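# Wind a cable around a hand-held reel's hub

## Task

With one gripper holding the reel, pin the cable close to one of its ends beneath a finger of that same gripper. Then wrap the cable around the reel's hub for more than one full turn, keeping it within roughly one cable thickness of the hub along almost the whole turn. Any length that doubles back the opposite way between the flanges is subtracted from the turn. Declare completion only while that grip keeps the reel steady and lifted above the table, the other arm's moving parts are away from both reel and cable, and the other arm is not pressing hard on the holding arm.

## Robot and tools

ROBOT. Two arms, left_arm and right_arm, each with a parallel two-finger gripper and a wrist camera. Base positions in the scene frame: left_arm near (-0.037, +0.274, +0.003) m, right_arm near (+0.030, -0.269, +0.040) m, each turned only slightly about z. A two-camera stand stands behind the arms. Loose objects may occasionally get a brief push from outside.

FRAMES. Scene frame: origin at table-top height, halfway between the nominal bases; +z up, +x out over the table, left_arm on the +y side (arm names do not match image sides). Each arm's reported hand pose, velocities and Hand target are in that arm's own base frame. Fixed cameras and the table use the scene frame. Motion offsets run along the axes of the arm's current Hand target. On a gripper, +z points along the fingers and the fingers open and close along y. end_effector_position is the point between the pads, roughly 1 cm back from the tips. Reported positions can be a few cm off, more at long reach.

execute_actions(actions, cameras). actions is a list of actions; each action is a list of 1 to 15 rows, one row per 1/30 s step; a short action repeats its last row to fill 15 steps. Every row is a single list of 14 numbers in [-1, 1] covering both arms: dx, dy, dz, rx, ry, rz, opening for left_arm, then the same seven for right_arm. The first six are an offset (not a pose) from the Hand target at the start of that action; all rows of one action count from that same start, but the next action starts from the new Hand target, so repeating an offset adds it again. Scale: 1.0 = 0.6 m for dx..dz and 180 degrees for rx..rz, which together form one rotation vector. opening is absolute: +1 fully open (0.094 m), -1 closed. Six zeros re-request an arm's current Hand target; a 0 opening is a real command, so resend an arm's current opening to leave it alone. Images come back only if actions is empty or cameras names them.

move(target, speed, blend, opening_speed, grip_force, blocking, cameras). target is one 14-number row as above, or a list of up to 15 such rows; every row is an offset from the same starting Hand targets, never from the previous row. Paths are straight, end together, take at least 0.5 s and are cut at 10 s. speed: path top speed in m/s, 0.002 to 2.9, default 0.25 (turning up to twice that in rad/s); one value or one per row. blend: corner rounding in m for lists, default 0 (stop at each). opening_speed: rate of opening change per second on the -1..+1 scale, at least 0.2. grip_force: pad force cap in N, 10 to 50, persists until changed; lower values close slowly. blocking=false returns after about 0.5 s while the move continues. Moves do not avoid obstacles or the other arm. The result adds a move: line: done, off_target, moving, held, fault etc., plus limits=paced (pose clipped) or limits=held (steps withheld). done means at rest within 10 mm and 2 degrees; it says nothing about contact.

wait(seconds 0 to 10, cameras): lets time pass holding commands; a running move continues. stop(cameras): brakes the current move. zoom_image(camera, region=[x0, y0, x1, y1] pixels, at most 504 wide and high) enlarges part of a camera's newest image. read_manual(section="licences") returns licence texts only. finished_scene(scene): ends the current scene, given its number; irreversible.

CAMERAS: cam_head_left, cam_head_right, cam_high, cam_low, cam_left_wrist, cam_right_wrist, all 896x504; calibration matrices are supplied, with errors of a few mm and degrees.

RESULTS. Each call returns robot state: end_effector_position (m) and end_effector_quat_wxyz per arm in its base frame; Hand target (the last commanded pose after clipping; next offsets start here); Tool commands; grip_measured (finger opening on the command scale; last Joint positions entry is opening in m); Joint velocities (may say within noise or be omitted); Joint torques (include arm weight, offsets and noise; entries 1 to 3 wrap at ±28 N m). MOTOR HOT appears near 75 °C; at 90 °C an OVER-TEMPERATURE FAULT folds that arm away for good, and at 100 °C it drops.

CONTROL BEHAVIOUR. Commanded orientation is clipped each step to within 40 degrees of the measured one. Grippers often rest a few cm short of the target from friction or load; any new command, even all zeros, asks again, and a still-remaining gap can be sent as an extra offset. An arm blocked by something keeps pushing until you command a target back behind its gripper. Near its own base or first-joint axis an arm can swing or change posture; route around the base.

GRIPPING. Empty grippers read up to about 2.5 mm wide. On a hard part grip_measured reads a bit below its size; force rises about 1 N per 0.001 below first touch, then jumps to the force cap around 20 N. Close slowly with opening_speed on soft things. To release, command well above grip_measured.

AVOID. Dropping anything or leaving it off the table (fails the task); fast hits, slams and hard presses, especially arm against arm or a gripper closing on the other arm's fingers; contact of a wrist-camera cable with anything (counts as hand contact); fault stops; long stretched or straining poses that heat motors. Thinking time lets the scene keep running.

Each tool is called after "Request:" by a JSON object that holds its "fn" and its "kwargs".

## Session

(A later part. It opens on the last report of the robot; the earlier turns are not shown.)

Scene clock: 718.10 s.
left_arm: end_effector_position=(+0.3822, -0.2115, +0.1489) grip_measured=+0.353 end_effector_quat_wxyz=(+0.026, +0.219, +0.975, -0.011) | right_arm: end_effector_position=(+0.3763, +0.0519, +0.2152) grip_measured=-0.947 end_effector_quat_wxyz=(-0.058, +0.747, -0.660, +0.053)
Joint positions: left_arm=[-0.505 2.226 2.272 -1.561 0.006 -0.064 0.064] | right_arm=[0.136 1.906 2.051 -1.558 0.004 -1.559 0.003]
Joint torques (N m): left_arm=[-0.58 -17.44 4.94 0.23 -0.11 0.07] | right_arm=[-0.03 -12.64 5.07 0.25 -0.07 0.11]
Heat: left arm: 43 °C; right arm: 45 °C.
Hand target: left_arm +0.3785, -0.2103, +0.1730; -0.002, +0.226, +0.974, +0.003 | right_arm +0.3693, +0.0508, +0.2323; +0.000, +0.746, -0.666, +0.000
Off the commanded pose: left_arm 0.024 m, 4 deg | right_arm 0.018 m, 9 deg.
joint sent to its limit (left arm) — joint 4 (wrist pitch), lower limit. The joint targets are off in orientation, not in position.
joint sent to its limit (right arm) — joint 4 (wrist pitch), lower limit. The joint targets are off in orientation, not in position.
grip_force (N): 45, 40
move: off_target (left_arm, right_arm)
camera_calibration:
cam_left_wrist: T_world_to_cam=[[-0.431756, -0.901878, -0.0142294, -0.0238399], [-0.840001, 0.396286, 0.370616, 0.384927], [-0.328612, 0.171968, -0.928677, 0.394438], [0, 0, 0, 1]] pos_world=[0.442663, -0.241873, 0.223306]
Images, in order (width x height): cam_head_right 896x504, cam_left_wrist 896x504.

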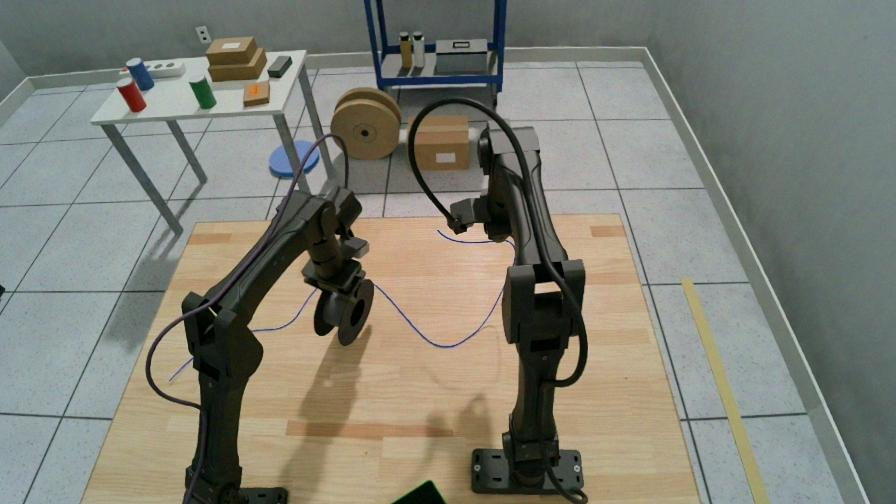

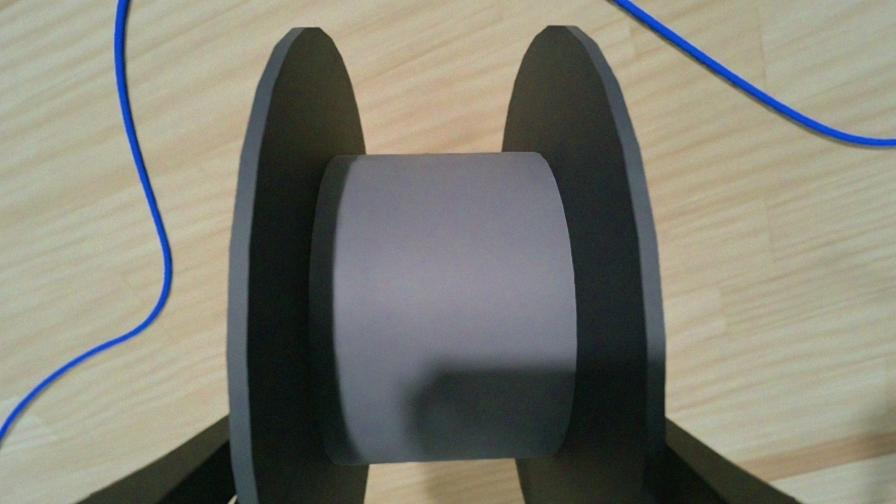

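Request:
{"fn": "move", "kwargs": {"target": [[0,0,0.03,0,0,0,0.2,0,0,0,0,0,0,-1],[0,0,0.05,0,0,0,0.2,0,0,0,0,0,0,-1]], "speed": 0.06}}

Request:
{"fn": "wait", "kwargs": {"seconds": 0.3, "cameras": ["cam_left_wrist","cam_low"]}}

Scene clock: 724.00 s.
left_arm: end_effector_position=(+0.3805, -0.2104, +0.1461) grip_measured=+0.353 end_effector_quat_wxyz=(+0.021, +0.219, +0.975, -0.009) | right_arm: end_effector_position=(+0.3763, +0.0519, +0.2152) grip_measured=-0.947 end_effector_quat_wxyz=(-0.058, +0.747, -0.660, +0.053)
Joint positions: left_arm=[-0.505 2.226 2.261 -1.561 0.005 -0.063 0.064] | right_arm=[0.136 1.906 2.051 -1.558 0.004 -1.559 0.003]
Joint torques (N m): left_arm=[-0.58 -11.67 4.55 0.21 -0.11 0.08] | right_arm=[-0.03 -12.72 5.03 0.28 -0.07 0.11]
Heat: left arm: 43 °C; right arm: 45 °C.
Hand target: left_arm +0.3785, -0.2101, +0.1430; -0.002, +0.226, +0.974, +0.003 | right_arm +0.3693, +0.0508, +0.2323; +0.000, +0.746, -0.666, +0.000
Off the commanded pose: left_arm 0.004 m, 3 deg | right_arm 0.018 m, 9 deg.
joint sent to its limit (left arm) — joint 4 (wrist pitch), lower limit. The joint targets still meet the commanded pose.
joint sent to its limit (right arm) — joint 4 (wrist pitch), lower limit. The joint targets are off in orientation, not in position.
grip_force (N): 45, 40
move: off_target (left_arm, right_arm)

Scene clock: 724.30 s.
left_arm: end_effector_position=(+0.3805, -0.2104, +0.1461) grip_measured=+0.353 end_effector_quat_wxyz=(+0.021, +0.219, +0.975, -0.009) | right_arm: end_effector_position=(+0.3763, +0.0519, +0.2152) grip_measured=-0.947 end_effector_quat_wxyz=(-0.058, +0.747, -0.660, +0.053)
Joint positions: left_arm=[-0.505 2.226 2.261 -1.561 0.005 -0.063 0.064] | right_arm=[0.136 1.906 2.051 -1.558 0.004 -1.559 0.003]
Joint torques (N m): left_arm=[-0.58 -11.69 4.55 0.21 -0.11 0.08] | right_arm=[-0.03 -12.49 4.97 0.29 -0.07 0.1]
Heat: left arm: 43 °C; right arm: 45 °C.
Hand target: left_arm +0.3785, -0.2101, +0.1430; -0.002, +0.226, +0.974, +0.003 | right_arm +0.3693, +0.0508, +0.2323; +0.000, +0.746, -0.666, +0.000
Tool commands: left_gripper/opening=+0.2 right_gripper/opening=-1.0
Off the commanded pose: left_arm 0.004 m, 3 deg | right_arm 0.018 m, 9 deg.
grip_force (N): 45, 40
wait: 0.30 s; at rest by 0.17 s
camera_calibration:
cam_left_wrist: T_world_to_cam=[[-0.432932, -0.90129, -0.0156794, -0.022852], [-0.836053, 0.394971, 0.380806, 0.380816], [-0.337024, 0.177972, -0.924522, 0.39498], [0, 0, 0, 1]] pos_world=[0.441606, -0.241303, 0.219793]
Images, in order (width x height): cam_low 896x504, cam_left_wrist 896x504.

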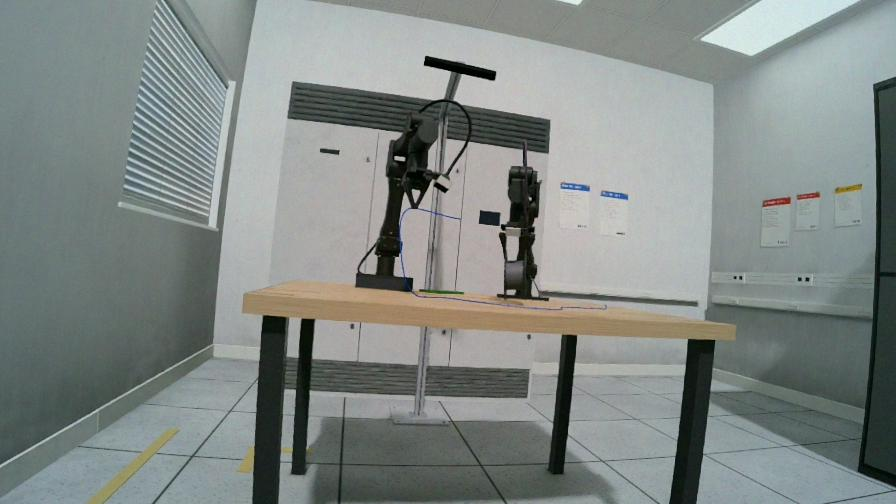

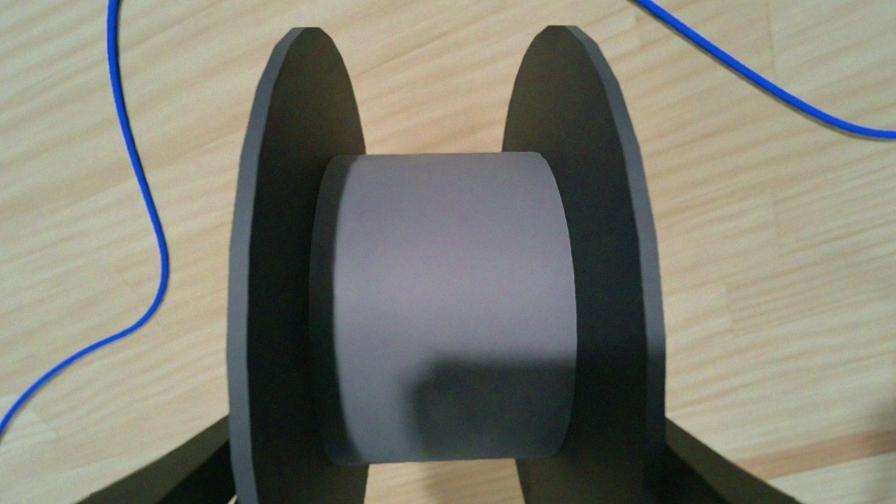

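Request:
{"fn": "move", "kwargs": {"target": [[0,0,0.02,0,0,0,0.2,0,0,0,0,0,0,-1]], "speed": 0.04, "cameras": ["cam_low"]}}

Scene clock: 726.93 s.
left_arm: end_effector_position=(+0.3797, -0.2098, +0.1360) grip_measured=+0.353 end_effector_quat_wxyz=(+0.008, +0.220, +0.976, -0.005) | right_arm: end_effector_position=(+0.3763, +0.0519, +0.2152) grip_measured=-0.947 end_effector_quat_wxyz=(-0.058, +0.747, -0.660, +0.053)
Joint positions: left_arm=[-0.505 2.246 2.254 -1.561 0.005 -0.063 0.064] | right_arm=[0.136 1.906 2.051 -1.558 0.004 -1.559 0.003]
Joint torques (N m): left_arm=[-0.59 -11.18 4.94 0.17 -0.1 0.08] | right_arm=[-0.12 -12.7 5.09 0.3 -0.08 0.09]
Heat: left arm: 43 °C; right arm: 45 °C.
Hand target: left_arm +0.3785, -0.2101, +0.1309; -0.002, +0.226, +0.974, +0.003 | right_arm +0.3693, +0.0508, +0.2323; +0.000, +0.746, -0.666, +0.000
Off the commanded pose: left_arm 0.005 m, 2 deg | right_arm 0.018 m, 9 deg.
joint sent to its limit (left arm) — joint 4 (wrist pitch), lower limit. The joint targets still meet the commanded pose.
joint sent to its limit (right arm) — joint 4 (wrist pitch), lower limit. The joint targets are off in orientation, not in position.
grip_force (N): 45, 40
move: off_target (right_arm)
Images, in order (width x height): cam_low 896x504.

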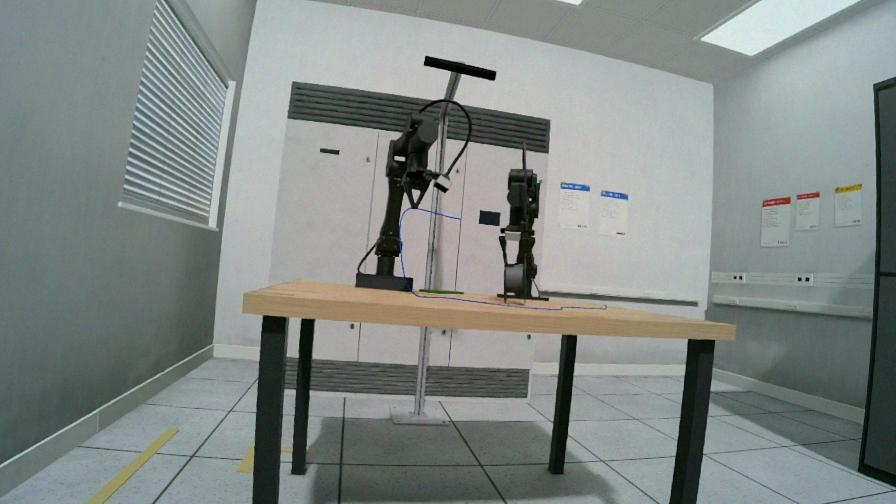

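Request:
{"fn": "move", "kwargs": {"target": [[0,0,0.004,0,0,0,0.9,0,0,0,0,0,0,-1]], "speed": 0.04, "opening_speed": 0.5}}

Request:
{"fn": "move", "kwargs": {"target": [0,0,-0.22,0,0,0,0.9,0,0,0,0,0,0,-1], "speed": 0.15, "cameras": ["cam_left_wrist","cam_head_right","cam_right_wrist"]}}

Scene clock: 732.30 s.
left_arm: end_effector_position=(+0.3801, -0.2090, +0.1360) grip_measured=+0.897 end_effector_quat_wxyz=(+0.009, +0.220, +0.976, -0.002) | right_arm: end_effector_position=(+0.3763, +0.0519, +0.2152) grip_measured=-0.947 end_effector_quat_wxyz=(-0.058, +0.747, -0.660, +0.053)
Joint positions: left_arm=[-0.505 2.246 2.254 -1.561 0 -0.062 0.089] | right_arm=[0.136 1.906 2.051 -1.558 0.004 -1.559 0.003]
Joint torques (N m): left_arm=[-0.58 -10.66 4.94 0.17 -0.05 0.08] | right_arm=[-0.16 -12.64 4.97 0.27 -0.06 0.12]
Heat: left arm: 43 °C; right arm: 45 °C.
Hand target: left_arm +0.3785, -0.2101, +0.1285; -0.002, +0.226, +0.974, +0.003 | right_arm +0.3693, +0.0508, +0.2323; +0.000, +0.746, -0.666, +0.000
Off the commanded pose: left_arm 0.008 m, 1 deg | right_arm 0.018 m, 9 deg.
joint sent to its limit (left arm) — joint 4 (wrist pitch), lower limit. The joint targets still meet the commanded pose.
joint sent to its limit (right arm) — joint 4 (wrist pitch), lower limit. The joint targets are off in orientation, not in position.
grip_force (N): 45, 40
move: off_target (right_arm)

Scene clock: 733.63 s.
left_arm: end_effector_position=(+0.3800, -0.2089, +0.2394) grip_measured=+0.897 end_effector_quat_wxyz=(+0.142, +0.217, +0.965, -0.041) | right_arm: end_effector_position=(+0.3763, +0.0519, +0.2152) grip_measured=-0.947 end_effector_quat_wxyz=(-0.058, +0.747, -0.660, +0.053)
Joint positions: left_arm=[-0.505 2.053 2.339 -1.561 0 -0.062 0.089] | right_arm=[0.136 1.906 2.051 -1.558 0.004 -1.559 0.003]
Joint torques (N m): left_arm=[-0.68 -13.01 7.76 0.63 -0.05 0.06] | right_arm=[-0.08 -12.63 5.09 0.3 -0.07 0.12]
Heat: left arm: 43 °C; right arm: 45 °C.
Hand target: left_arm +0.3788, -0.2108, +0.2605; -0.002, +0.226, +0.974, +0.003 | right_arm +0.3693, +0.0508, +0.2323; +0.000, +0.746, -0.666, +0.000
Off the commanded pose: left_arm 0.021 m, 17 deg | right_arm 0.018 m, 9 deg.
joint sent to its limit (left arm) — joint 4 (wrist pitch), lower limit. The joint targets are off in orientation, not in position.
joint sent to its limit (right arm) — joint 4 (wrist pitch), lower limit. The joint targets are off in orientation, not in position.
grip_force (N): 45, 40
move: off_target (left_arm, right_arm)
camera_calibration:
cam_left_wrist: T_world_to_cam=[[-0.430589, -0.902523, -0.00676248, -0.0236075], [-0.894142, 0.425546, 0.139358, 0.430593], [-0.122896, 0.0660528, -0.990219, 0.391813], [0, 0, 0, 1]] pos_world=[0.422998, -0.230424, 0.327814]
cam_right_wrist: T_world_to_cam=[[0.985479, 0.108692, 0.130449, -0.403053], [0.045332, -0.908799, 0.414764, -0.0219181], [0.163633, -0.402828, -0.90053, 0.244388], [0, 0, 0, 1]] pos_world=[0.358204, 0.122336, 0.281747]
Images, in order (width x height): cam_head_right 896x504, cam_left_wrist 896x504, cam_right_wrist 896x504.

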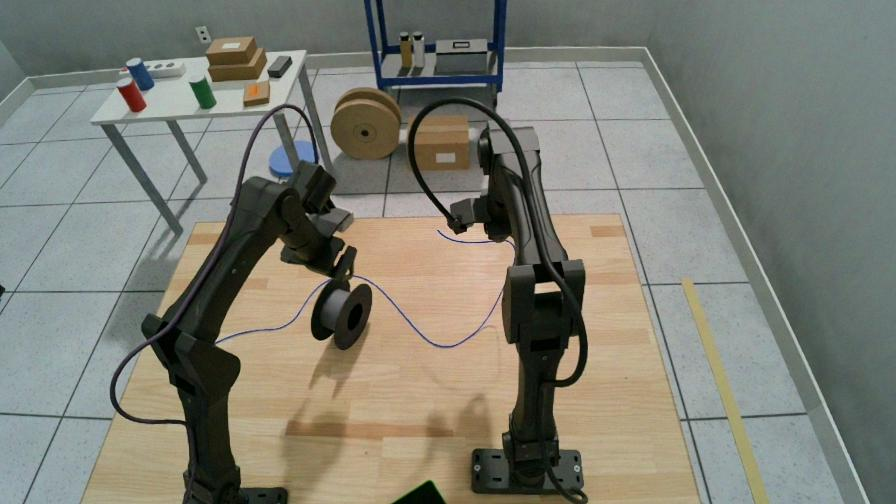

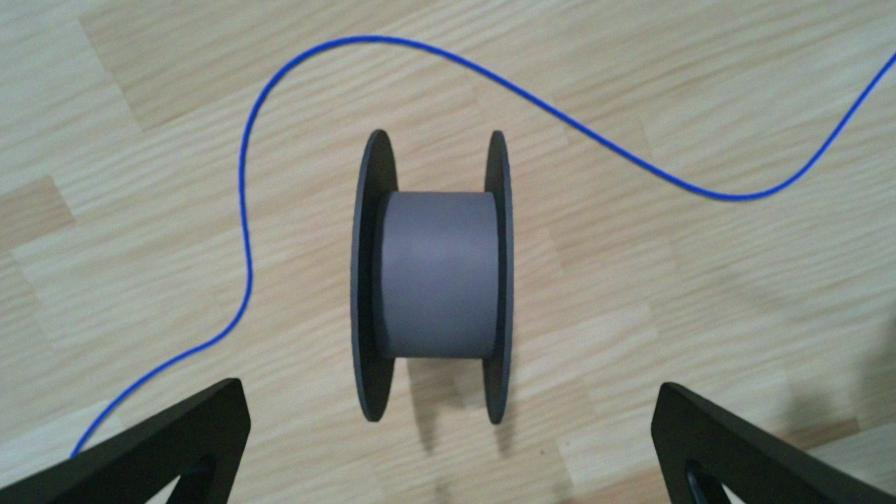

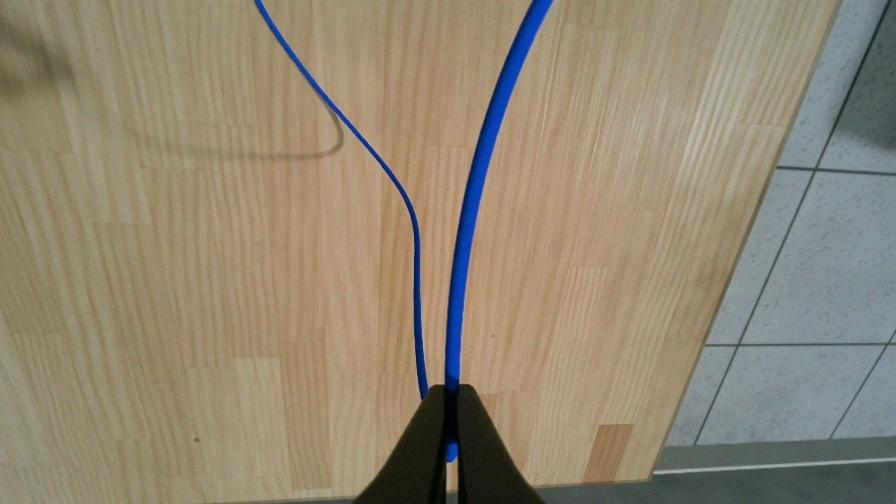

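Request:
{"fn": "move", "kwargs": {"target": [[0.1375,0.077,-0.106,0,-0.1,0.011,0,-0.2748,0.2187,-0.113,-0.178,-0.4957,0.3037,-1],[0.1375,0.077,-0.106,0,-0.1,0.011,0,-0.6325,0.2052,0.0705,-0.178,-0.4957,0.3037,-1]], "speed": 0.2, "blend": [0.04,0], "cameras": ["all"]}}

Scene clock: 781.20 s.
left_arm: end_effector_position=(+0.3316, -0.1365, +0.3170) grip_measured=+0.003 end_effector_quat_wxyz=(+0.225, +0.234, +0.945, -0.040) | right_arm: end_effector_position=(+0.2034, +0.4123, +0.1901) grip_measured=-0.947 end_effector_quat_wxyz=(+0.258, -0.161, +0.693, +0.654)
Joint positions: left_arm=[-0.385 1.696 2.147 -1.561 0.016 0.096 0.047] | right_arm=[0.92 1.699 0.623 1.062 -0.503 0.959 0.003]
Joint torques (N m): left_arm=[0.46 -9.69 4.11 0.89 0.09 0.08] | right_arm=[0.58 -5.29 5.48 1.93 0.15 0.04]
Heat: left arm: 44 °C; right arm: 45 °C.
Hand target: left_arm +0.3252, -0.1334, +0.3247; +0.150, +0.240, +0.958, -0.033 | right_arm +0.2045, +0.4141, +0.1898; +0.265, -0.159, +0.689, +0.655
Off the commanded pose: left_arm 0.011 m, 9 deg | right_arm 0.002 m, 1 deg.
joint sent to its limit (left arm) — joint 4 (wrist pitch), lower limit. The joint targets are off in orientation, not in position.
grip_force (N): 45, 40
move: off_target (left_arm)
camera_calibration:
cam_left_wrist: T_world_to_cam=[[-0.455464, -0.88869, -0.0527409, 0.0461378], [-0.889027, 0.457147, -0.0254414, 0.400548], [0.0467198, 0.0353005, -0.998284, 0.399904], [0, 0, 0, 1]] pos_world=[0.358429, -0.156224, 0.411841]
cam_right_wrist: T_world_to_cam=[[0.553231, -0.0655271, -0.830447, 0.0737382], [-0.80238, -0.309839, -0.510085, 0.42522], [-0.22388, 0.948528, -0.22399, -0.211733], [0, 0, 0, 1]] pos_world=[0.252991, 0.337417, 0.230708]

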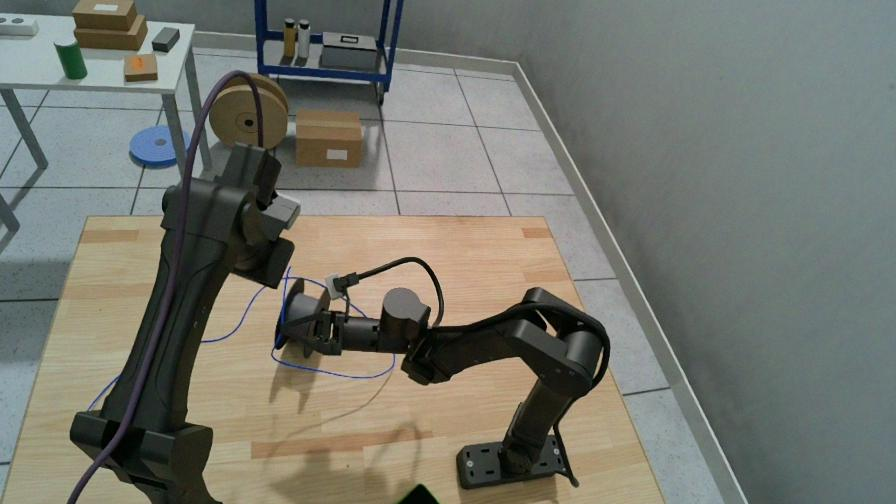

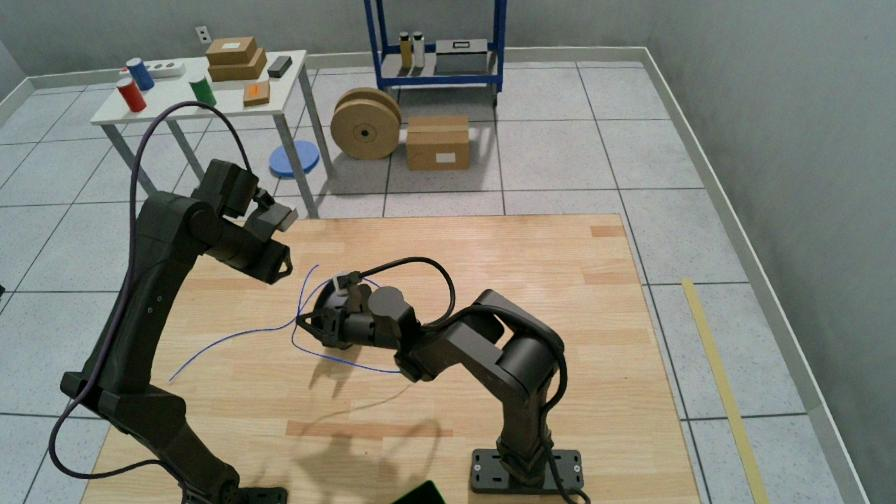

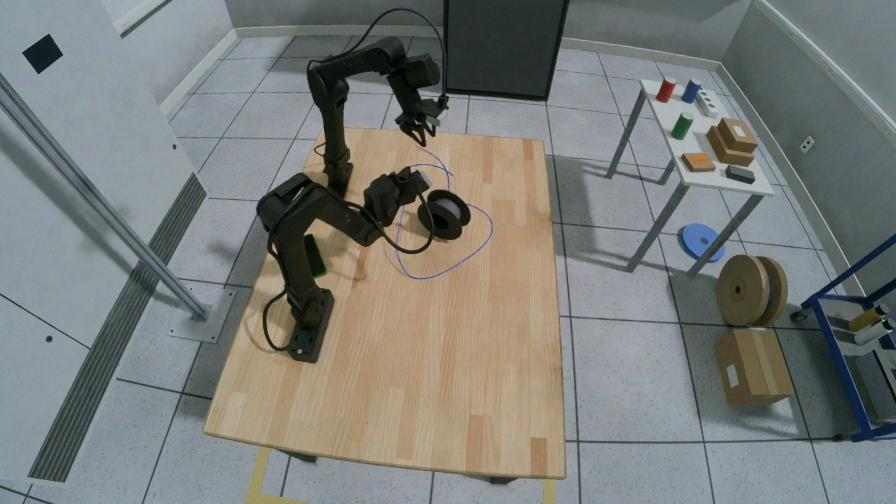

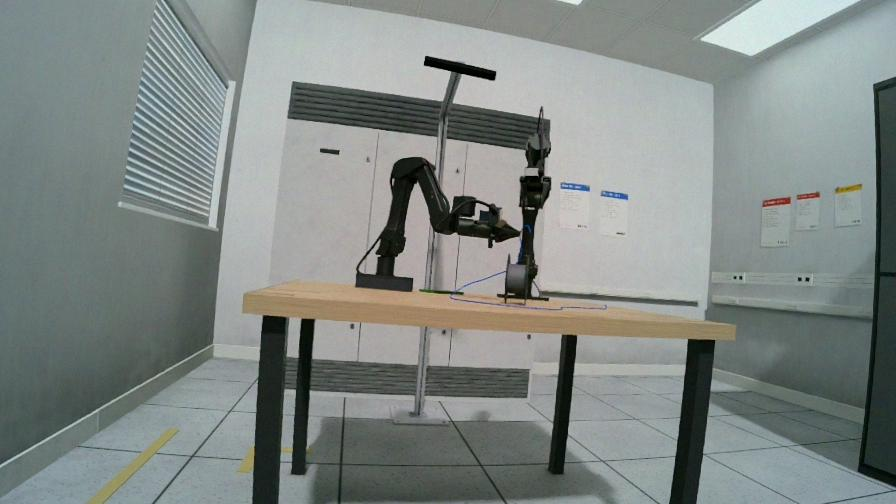

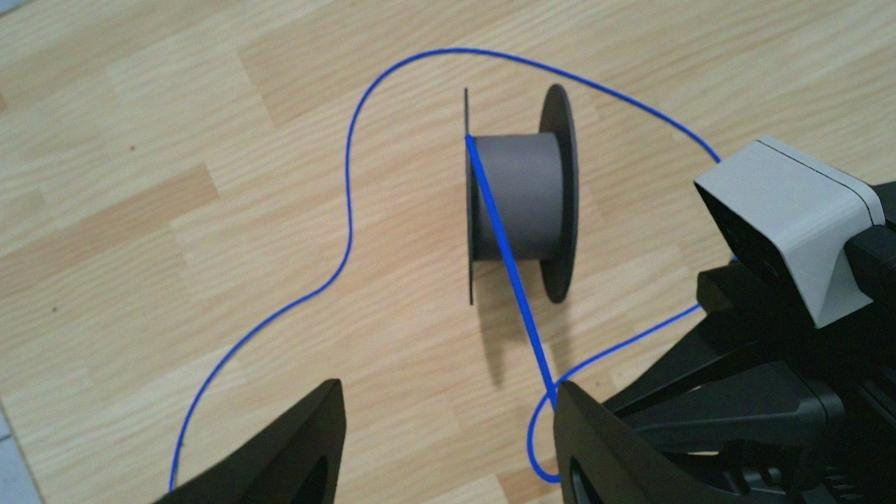

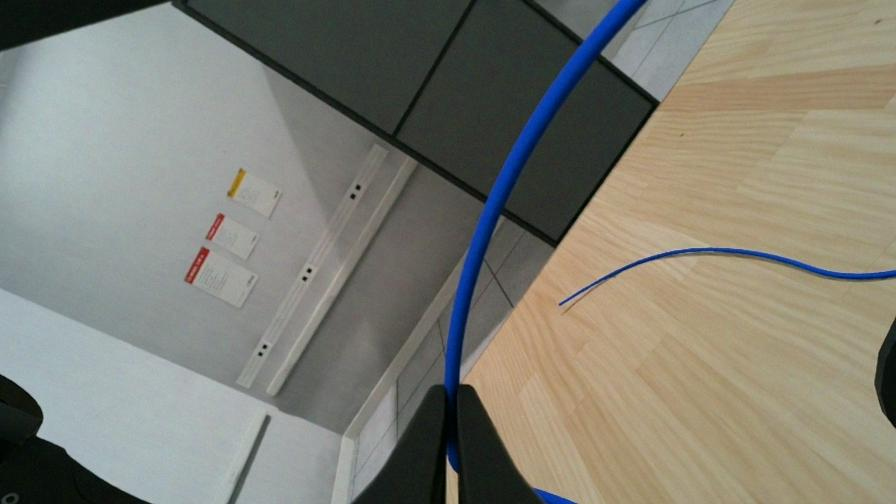

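Request:
{"fn": "move", "kwargs": {"target": [0,0,0,0,0,0,0,0.091,-0.16,-0.0125,0,0,0,-1], "speed": 0.1, "cameras": ["cam_left_wrist","cam_right_wrist","cam_head_left","cam_high"]}}

Scene clock: 801.53 s.
left_arm: end_effector_position=(+0.3316, -0.1365, +0.3170) grip_measured=+0.003 end_effector_quat_wxyz=(+0.225, +0.234, +0.945, -0.040) | right_arm: end_effector_position=(+0.2082, +0.4019, +0.0438) grip_measured=-0.947 end_effector_quat_wxyz=(+0.206, -0.137, +0.755, +0.607)
Joint positions: left_arm=[-0.385 1.696 2.147 -1.561 0.016 0.096 0.047] | right_arm=[0.89 2.167 0.57 1.39 -0.524 0.959 0.003]
Joint torques (N m): left_arm=[0.46 -9.68 4.1 0.88 0.09 0.08] | right_arm=[-0.68 -6.64 2.88 3.91 -0.25 -0.16]
Heat: left arm: 43 °C; right arm: 43 °C.
Hand target: left_arm +0.3252, -0.1334, +0.3247; +0.150, +0.240, +0.958, -0.033 | right_arm +0.2136, +0.4051, +0.0800; +0.265, -0.159, +0.689, +0.655
Off the commanded pose: left_arm 0.011 m, 9 deg | right_arm 0.037 m, 12 deg.
joint sent to its limit (left arm) — joint 4 (wrist pitch), lower limit. The joint targets are off in orientation, not in position.
joint sent to its limit (right arm) — joint 4 (wrist pitch), upper limit. The joint targets still meet the commanded pose.
grip_force (N): 45, 40
move: off_target (left_arm, right_arm)
camera_calibration:
cam_left_wrist: T_world_to_cam=[[-0.455464, -0.88869, -0.0527409, 0.0461378], [-0.889027, 0.457147, -0.0254414, 0.400548], [0.0467198, 0.0353005, -0.998284, 0.399904], [0, 0, 0, 1]] pos_world=[0.358429, -0.156224, 0.411841]
cam_right_wrist: T_world_to_cam=[[0.448332, -0.198983, -0.871438, 0.0262492], [-0.858354, -0.367906, -0.357594, 0.379588], [-0.249452, 0.908323, -0.335743, -0.207171], [0, 0, 0, 1]] pos_world=[0.262374, 0.333054, 0.0890571]
Images, in order (width x height): cam_head_left 896x504, cam_high 896x504, cam_left_wrist 896x504, cam_right_wrist 896x504.

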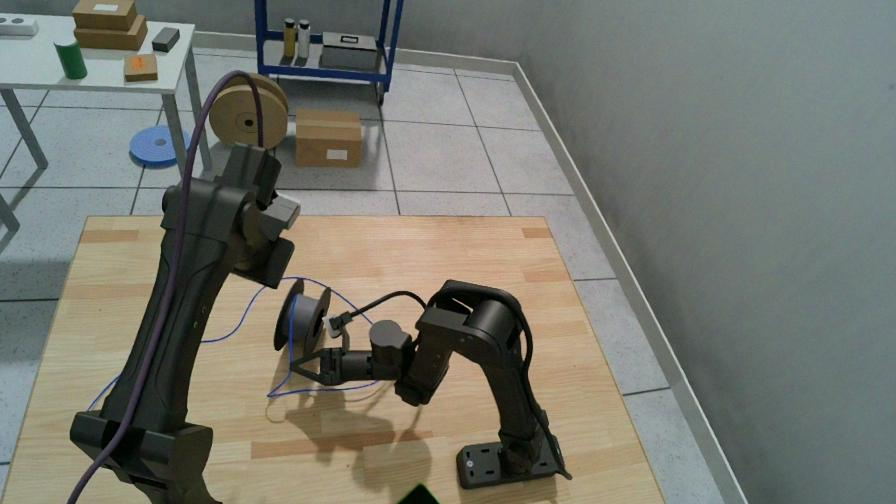

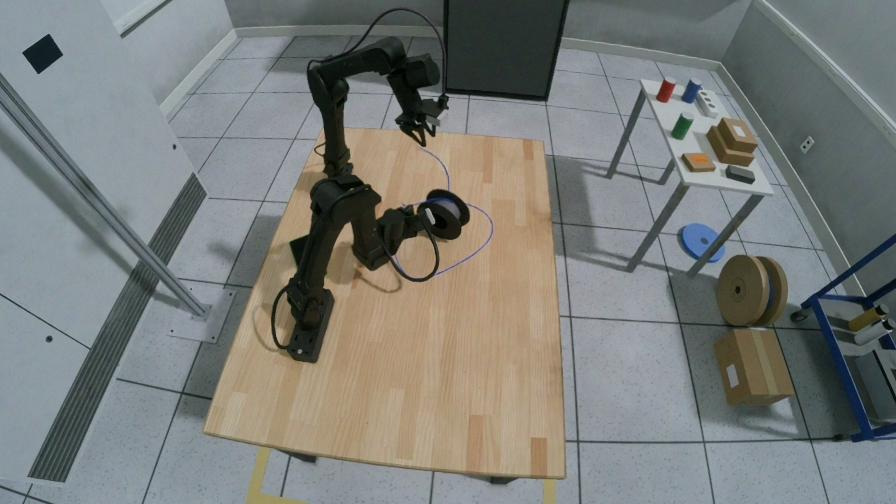

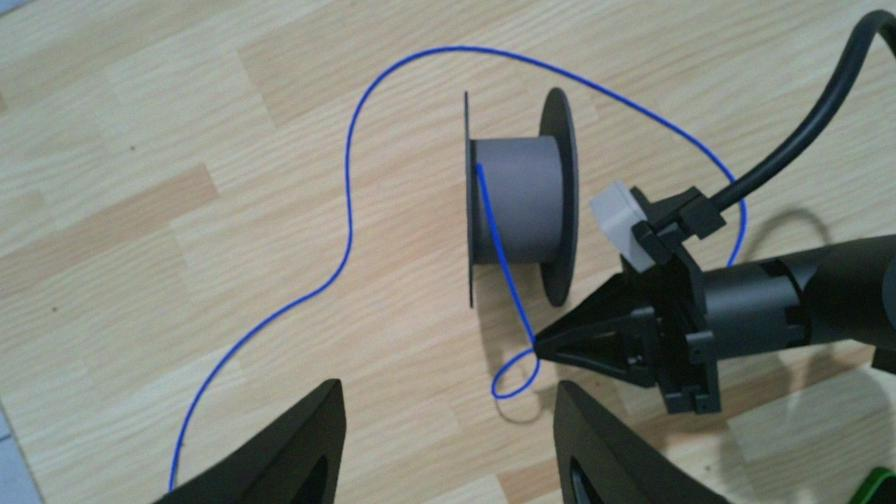

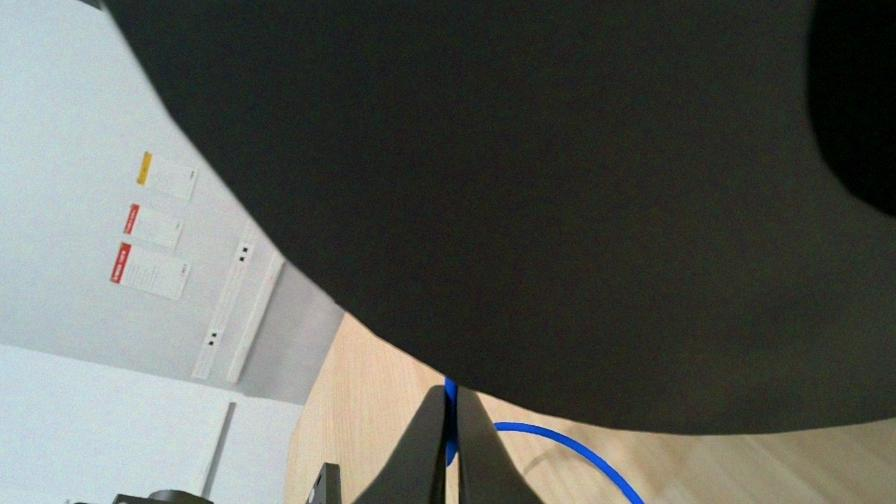

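Request:
{"fn": "move", "kwargs": {"target": [0,0,0,0,0,0,0,-0.02,0.04,-0.01,0,0,0,-1], "speed": 0.05, "cameras": ["cam_left_wrist","cam_right_wrist"]}}

Scene clock: 839.77 s.
left_arm: end_effector_position=(+0.3316, -0.1365, +0.3170) grip_measured=+0.003 end_effector_quat_wxyz=(+0.225, +0.234, +0.945, -0.040) | right_arm: end_effector_position=(+0.2044, +0.3973, +0.0559) grip_measured=-0.947 end_effector_quat_wxyz=(+0.212, -0.140, +0.750, +0.611)
Joint positions: left_arm=[-0.385 1.696 2.147 -1.561 0.016 0.096 0.047] | right_arm=[0.89 2.116 0.537 1.387 -0.524 0.956 0.003]
Joint torques (N m): left_arm=[0.46 -9.69 4.11 0.89 0.09 0.08] | right_arm=[-0.46 -11.26 2.67 3.35 -0.14 -0.01]
Heat: left arm: 42 °C; right arm: 51 °C.
Hand target: left_arm +0.3252, -0.1334, +0.3247; +0.150, +0.240, +0.958, -0.033 | right_arm +0.2087, +0.3998, +0.1065; +0.265, -0.159, +0.689, +0.655
Off the commanded pose: left_arm 0.011 m, 9 deg | right_arm 0.051 m, 11 deg.
joint sent to its limit (left arm) — joint 4 (wrist pitch), lower limit. The joint targets are off in orientation, not in position.
grip_force (N): 45, 40
move: off_target (left_arm, right_arm)
camera_calibration:
cam_left_wrist: T_world_to_cam=[[-0.455464, -0.88869, -0.0527409, 0.0461378], [-0.889027, 0.457147, -0.0254414, 0.400548], [0.0467198, 0.0353005, -0.998284, 0.399904], [0, 0, 0, 1]] pos_world=[0.358429, -0.156224, 0.411841]
cam_right_wrist: T_world_to_cam=[[0.459883, -0.187557, -0.867946, 0.0305567], [-0.85326, -0.363983, -0.373448, 0.377199], [-0.245875, 0.912326, -0.327424, -0.202685], [0, 0, 0, 1]] pos_world=[0.257962, 0.32794, 0.101022]
Images, in order (width x height): cam_left_wrist 896x504, cam_right_wrist 896x504.

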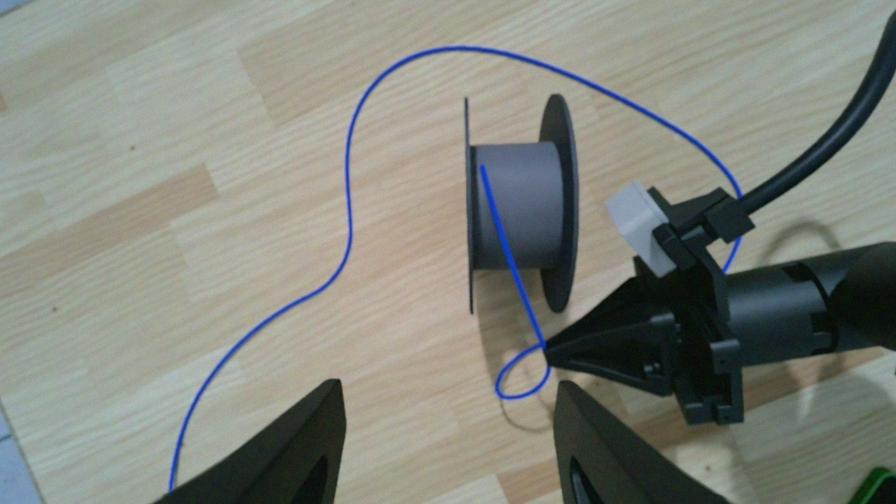

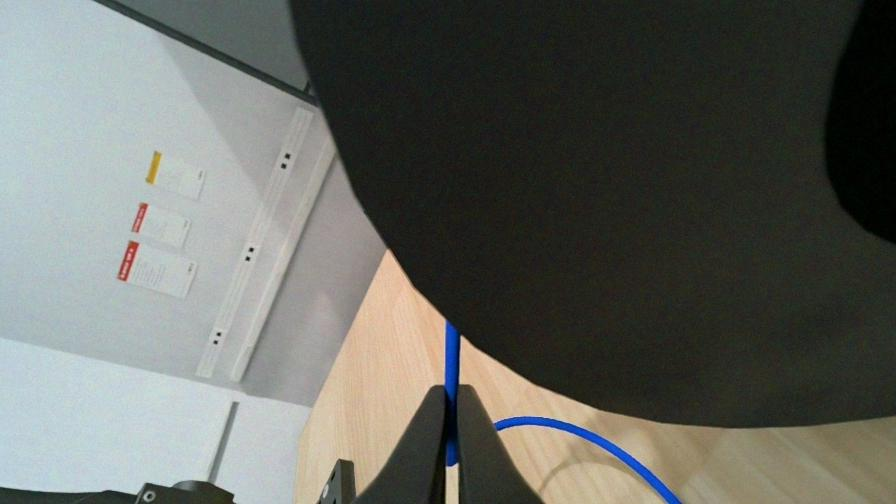

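Request:
{"fn": "move", "kwargs": {"target": [0,0,0,0,0,0,0,-0.024,0.034,0,0,0,0,-1], "speed": 0.05, "cameras": ["cam_left_wrist","cam_right_wrist"]}}

Scene clock: 847.60 s.
left_arm: end_effector_position=(+0.3316, -0.1365, +0.3170) grip_measured=+0.003 end_effector_quat_wxyz=(+0.225, +0.234, +0.945, -0.040) | right_arm: end_effector_position=(+0.2063, +0.3997, +0.1042) grip_measured=-0.947 end_effector_quat_wxyz=(+0.242, -0.151, +0.716, +0.637)
Joint positions: left_arm=[-0.385 1.696 2.147 -1.561 0.016 0.096 0.047] | right_arm=[0.89 1.991 0.532 1.376 -0.524 0.958 0.003]
Joint torques (N m): left_arm=[0.47 -9.68 4.11 0.88 0.09 0.08] | right_arm=[-0.44 -10.73 4.04 2.04 -0.11 0.04]
Heat: left arm: 42 °C; right arm: 50 °C.
Hand target: left_arm +0.3252, -0.1334, +0.3247; +0.150, +0.240, +0.958, -0.033 | right_arm +0.2088, +0.3998, +0.1314; +0.265, -0.159, +0.689, +0.655
Off the commanded pose: left_arm 0.011 m, 9 deg | right_arm 0.027 m, 5 deg.
joint sent to its limit (left arm) — joint 4 (wrist pitch), lower limit. The joint targets are off in orientation, not in position.
grip_force (N): 45, 40
move: off_target (left_arm, right_arm)
camera_calibration:
cam_left_wrist: T_world_to_cam=[[-0.455464, -0.88869, -0.0527409, 0.0461378], [-0.889027, 0.457147, -0.0254414, 0.400548], [0.0467198, 0.0353005, -0.998284, 0.399904], [0, 0, 0, 1]] pos_world=[0.358429, -0.156224, 0.411841]
cam_right_wrist: T_world_to_cam=[[0.516561, -0.115383, -0.848441, 0.0293681], [-0.825865, -0.328766, -0.458105, 0.386794], [-0.22608, 0.937337, -0.265118, -0.209106], [0, 0, 0, 1]] pos_world=[0.256995, 0.326556, 0.146672]
Images, in order (width x height): cam_left_wrist 896x504, cam_right_wrist 896x504.

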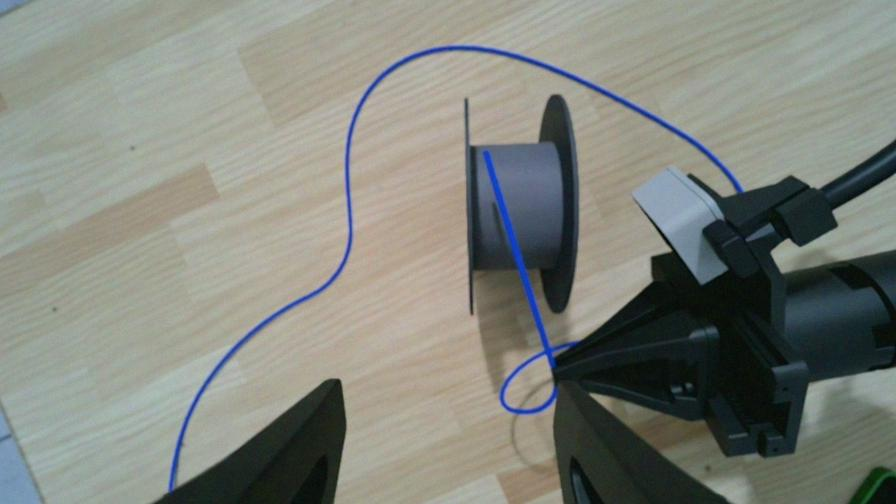

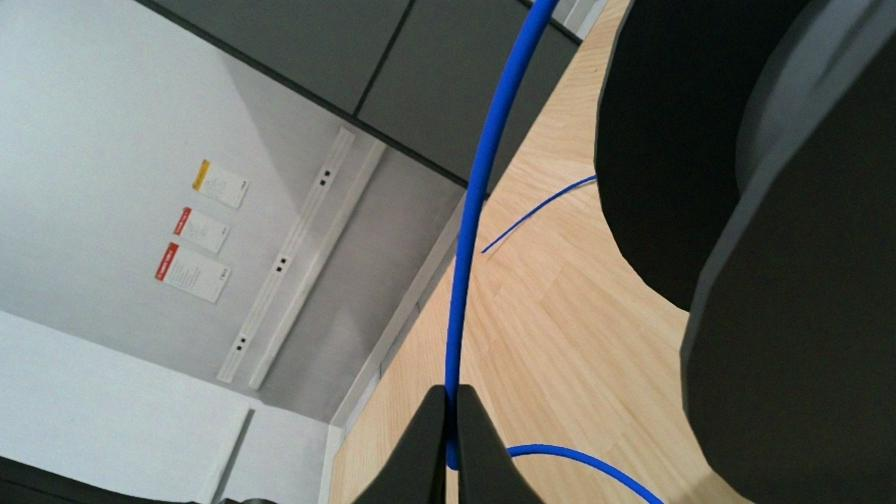

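Request:
{"fn": "move", "kwargs": {"target": [[0,0,0,0,0,0,0,-0.2007,0.1008,-0.236,0.1,0.24,-0.138,-1],[0,0,0,0,0,0,0,-0.3762,-0.2865,-0.7352,0.2035,0.4801,-0.2766,-1]], "speed": 0.22, "blend": [0.05,0], "cameras": ["cam_head_left","cam_right_wrist","cam_left_wrist","cam_high"]}}

Scene clock: 879.73 s.
left_arm: end_effector_position=(+0.3316, -0.1365, +0.3170) grip_measured=+0.003 end_effector_quat_wxyz=(+0.225, +0.234, +0.945, -0.040) | right_arm: end_effector_position=(+0.4115, -0.0787, +0.1218) grip_measured=-0.947 end_effector_quat_wxyz=(+0.003, +0.703, -0.712, -0.006)
Joint positions: left_arm=[-0.385 1.696 2.147 -1.561 0.016 0.096 0.047] | right_arm=[-0.192 2.191 2.106 -1.5 -0.002 -1.75 0.003]
Joint torques (N m): left_arm=[0.46 -9.69 4.11 0.88 0.09 0.08] | right_arm=[-0.01 -8.87 7.87 0.06 -0.07 -0.09]
Heat: left arm: 42 °C; right arm: 47 °C.
Hand target: left_arm +0.3252, -0.1334, +0.3247; +0.150, +0.240, +0.958, -0.033 | right_arm +0.4195, -0.0804, +0.1203; +0.000, +0.707, -0.707, +0.000
Off the commanded pose: left_arm 0.011 m, 9 deg | right_arm 0.008 m, 1 deg.
joint sent to its limit (left arm) — joint 4 (wrist pitch), lower limit. The joint targets are off in orientation, not in position.
grip_force (N): 45, 40
move: off_target (left_arm)
camera_calibration:
cam_left_wrist: T_world_to_cam=[[-0.455464, -0.88869, -0.0527409, 0.0461378], [-0.889027, 0.457147, -0.0254414, 0.400548], [0.0467198, 0.0353005, -0.998284, 0.399904], [0, 0, 0, 1]] pos_world=[0.358429, -0.156224, 0.411841]
cam_right_wrist: T_world_to_cam=[[0.998816, -0.0270221, -0.0404466, -0.406752], [-0.0078173, -0.909866, 0.414829, -0.0815692], [-0.0480105, -0.414021, -0.909, 0.189127], [0, 0, 0, 1]] pos_world=[0.414713, -0.00690565, 0.189302]
Images, in order (width x height): cam_head_left 896x504, cam_high 896x504, cam_left_wrist 896x504, cam_right_wrist 896x504.

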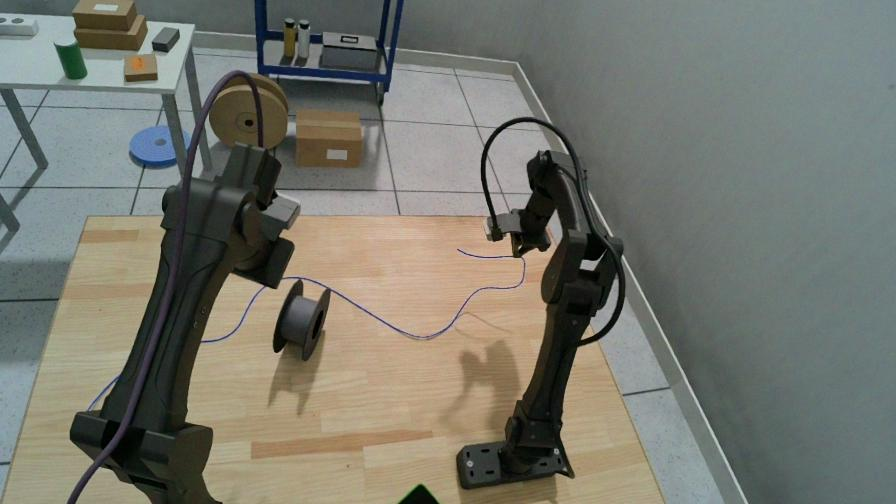

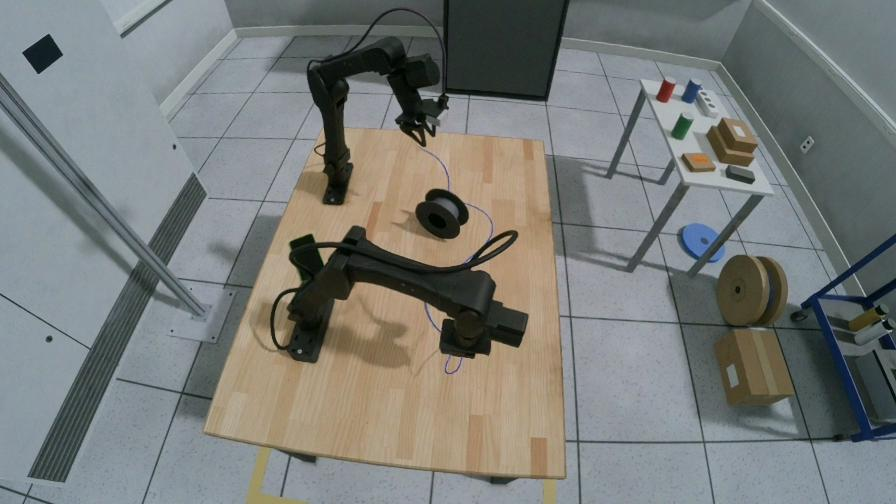

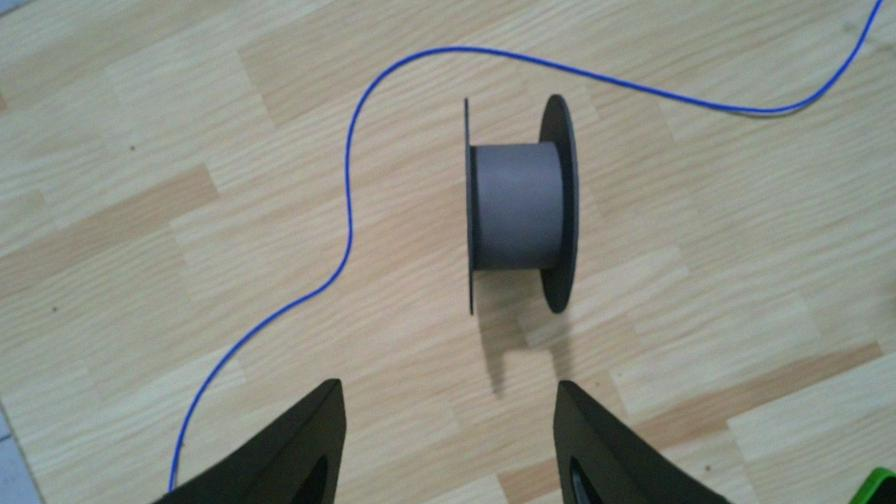

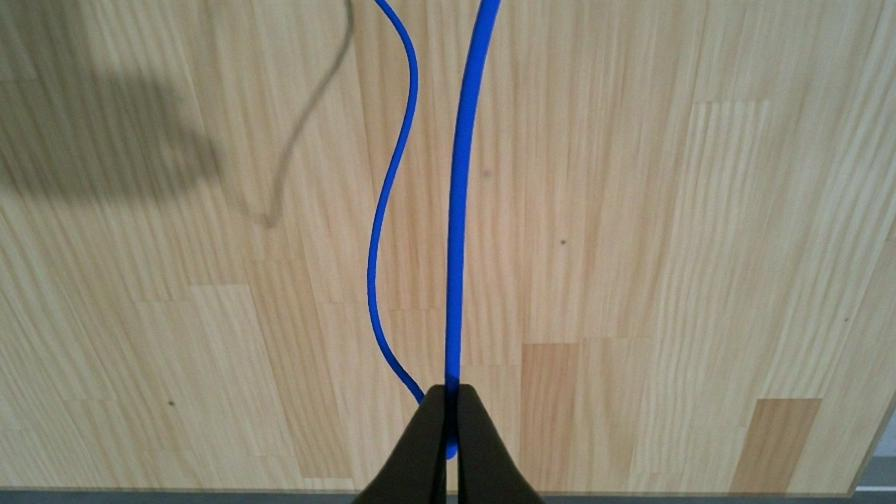

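Request:
{"fn": "move", "kwargs": {"target": [[0,0,0,0,0,0,0,0,0,0.235,0,0,0,-1],[0,0,0,0,0,0,0,0,0,0.245,0,0,0,-0.5]], "speed": 0.12, "opening_speed": 0.6, "cameras": ["cam_right_wrist"]}}

Scene clock: 886.03 s.
left_arm: end_effector_position=(+0.3316, -0.1365, +0.3170) grip_measured=+0.003 end_effector_quat_wxyz=(+0.225, +0.234, +0.945, -0.040) | right_arm: end_effector_position=(+0.4232, -0.0812, -0.0139) grip_measured=-0.501 end_effector_quat_wxyz=(-0.007, +0.703, -0.711, +0.011)
Joint positions: left_arm=[-0.385 1.696 2.147 -1.561 0.016 0.096 0.047] | right_arm=[-0.192 2.258 1.67 -0.956 0 -1.751 0.023]
Joint torques (N m): left_arm=[0.46 -9.69 4.11 0.89 0.09 0.08] | right_arm=[-0.09 -8.84 5.03 0.17 -0.09 -0.09]
Heat: left arm: 42 °C; right arm: 45 °C.
Hand target: left_arm +0.3252, -0.1334, +0.3247; +0.150, +0.240, +0.958, -0.033 | right_arm +0.4196, -0.0802, -0.0267; +0.000, +0.707, -0.707, +0.000
Off the commanded pose: left_arm 0.011 m, 9 deg | right_arm 0.013 m, 2 deg.
joint sent to its limit (left arm) — joint 4 (wrist pitch), lower limit. The joint targets are off in orientation, not in position.
grip_force (N): 45, 40
move: off_target (left_arm, right_arm); target 2's new opening was sent with right_arm's hand 0.013 m and 2 deg from that target
camera_calibration:
cam_right_wrist: T_world_to_cam=[[0.999669, -0.0257122, -0.00121595, -0.423706], [-0.0227909, -0.906072, 0.422508, -0.0208168], [-0.0119654, -0.422341, -0.906358, 0.0494394], [0, 0, 0, 1]] pos_world=[0.423683, -0.00887568, 0.0530899]
Images, in order (width x height): cam_right_wrist 896x504.

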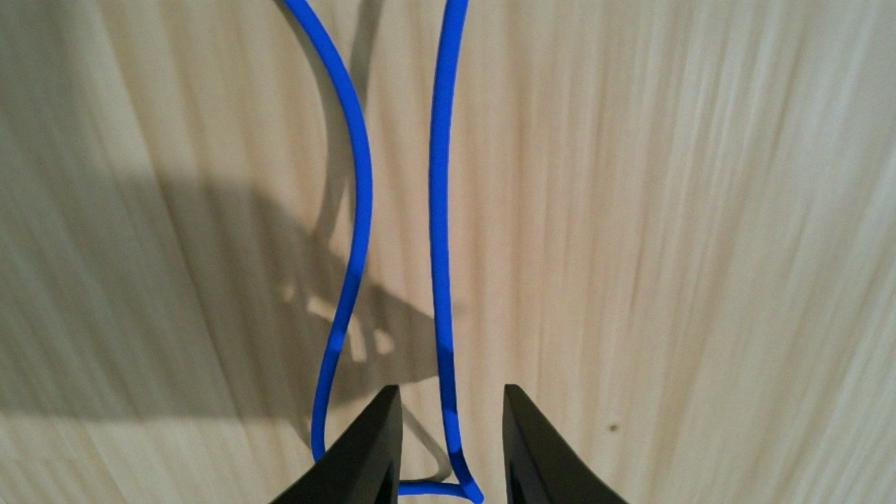

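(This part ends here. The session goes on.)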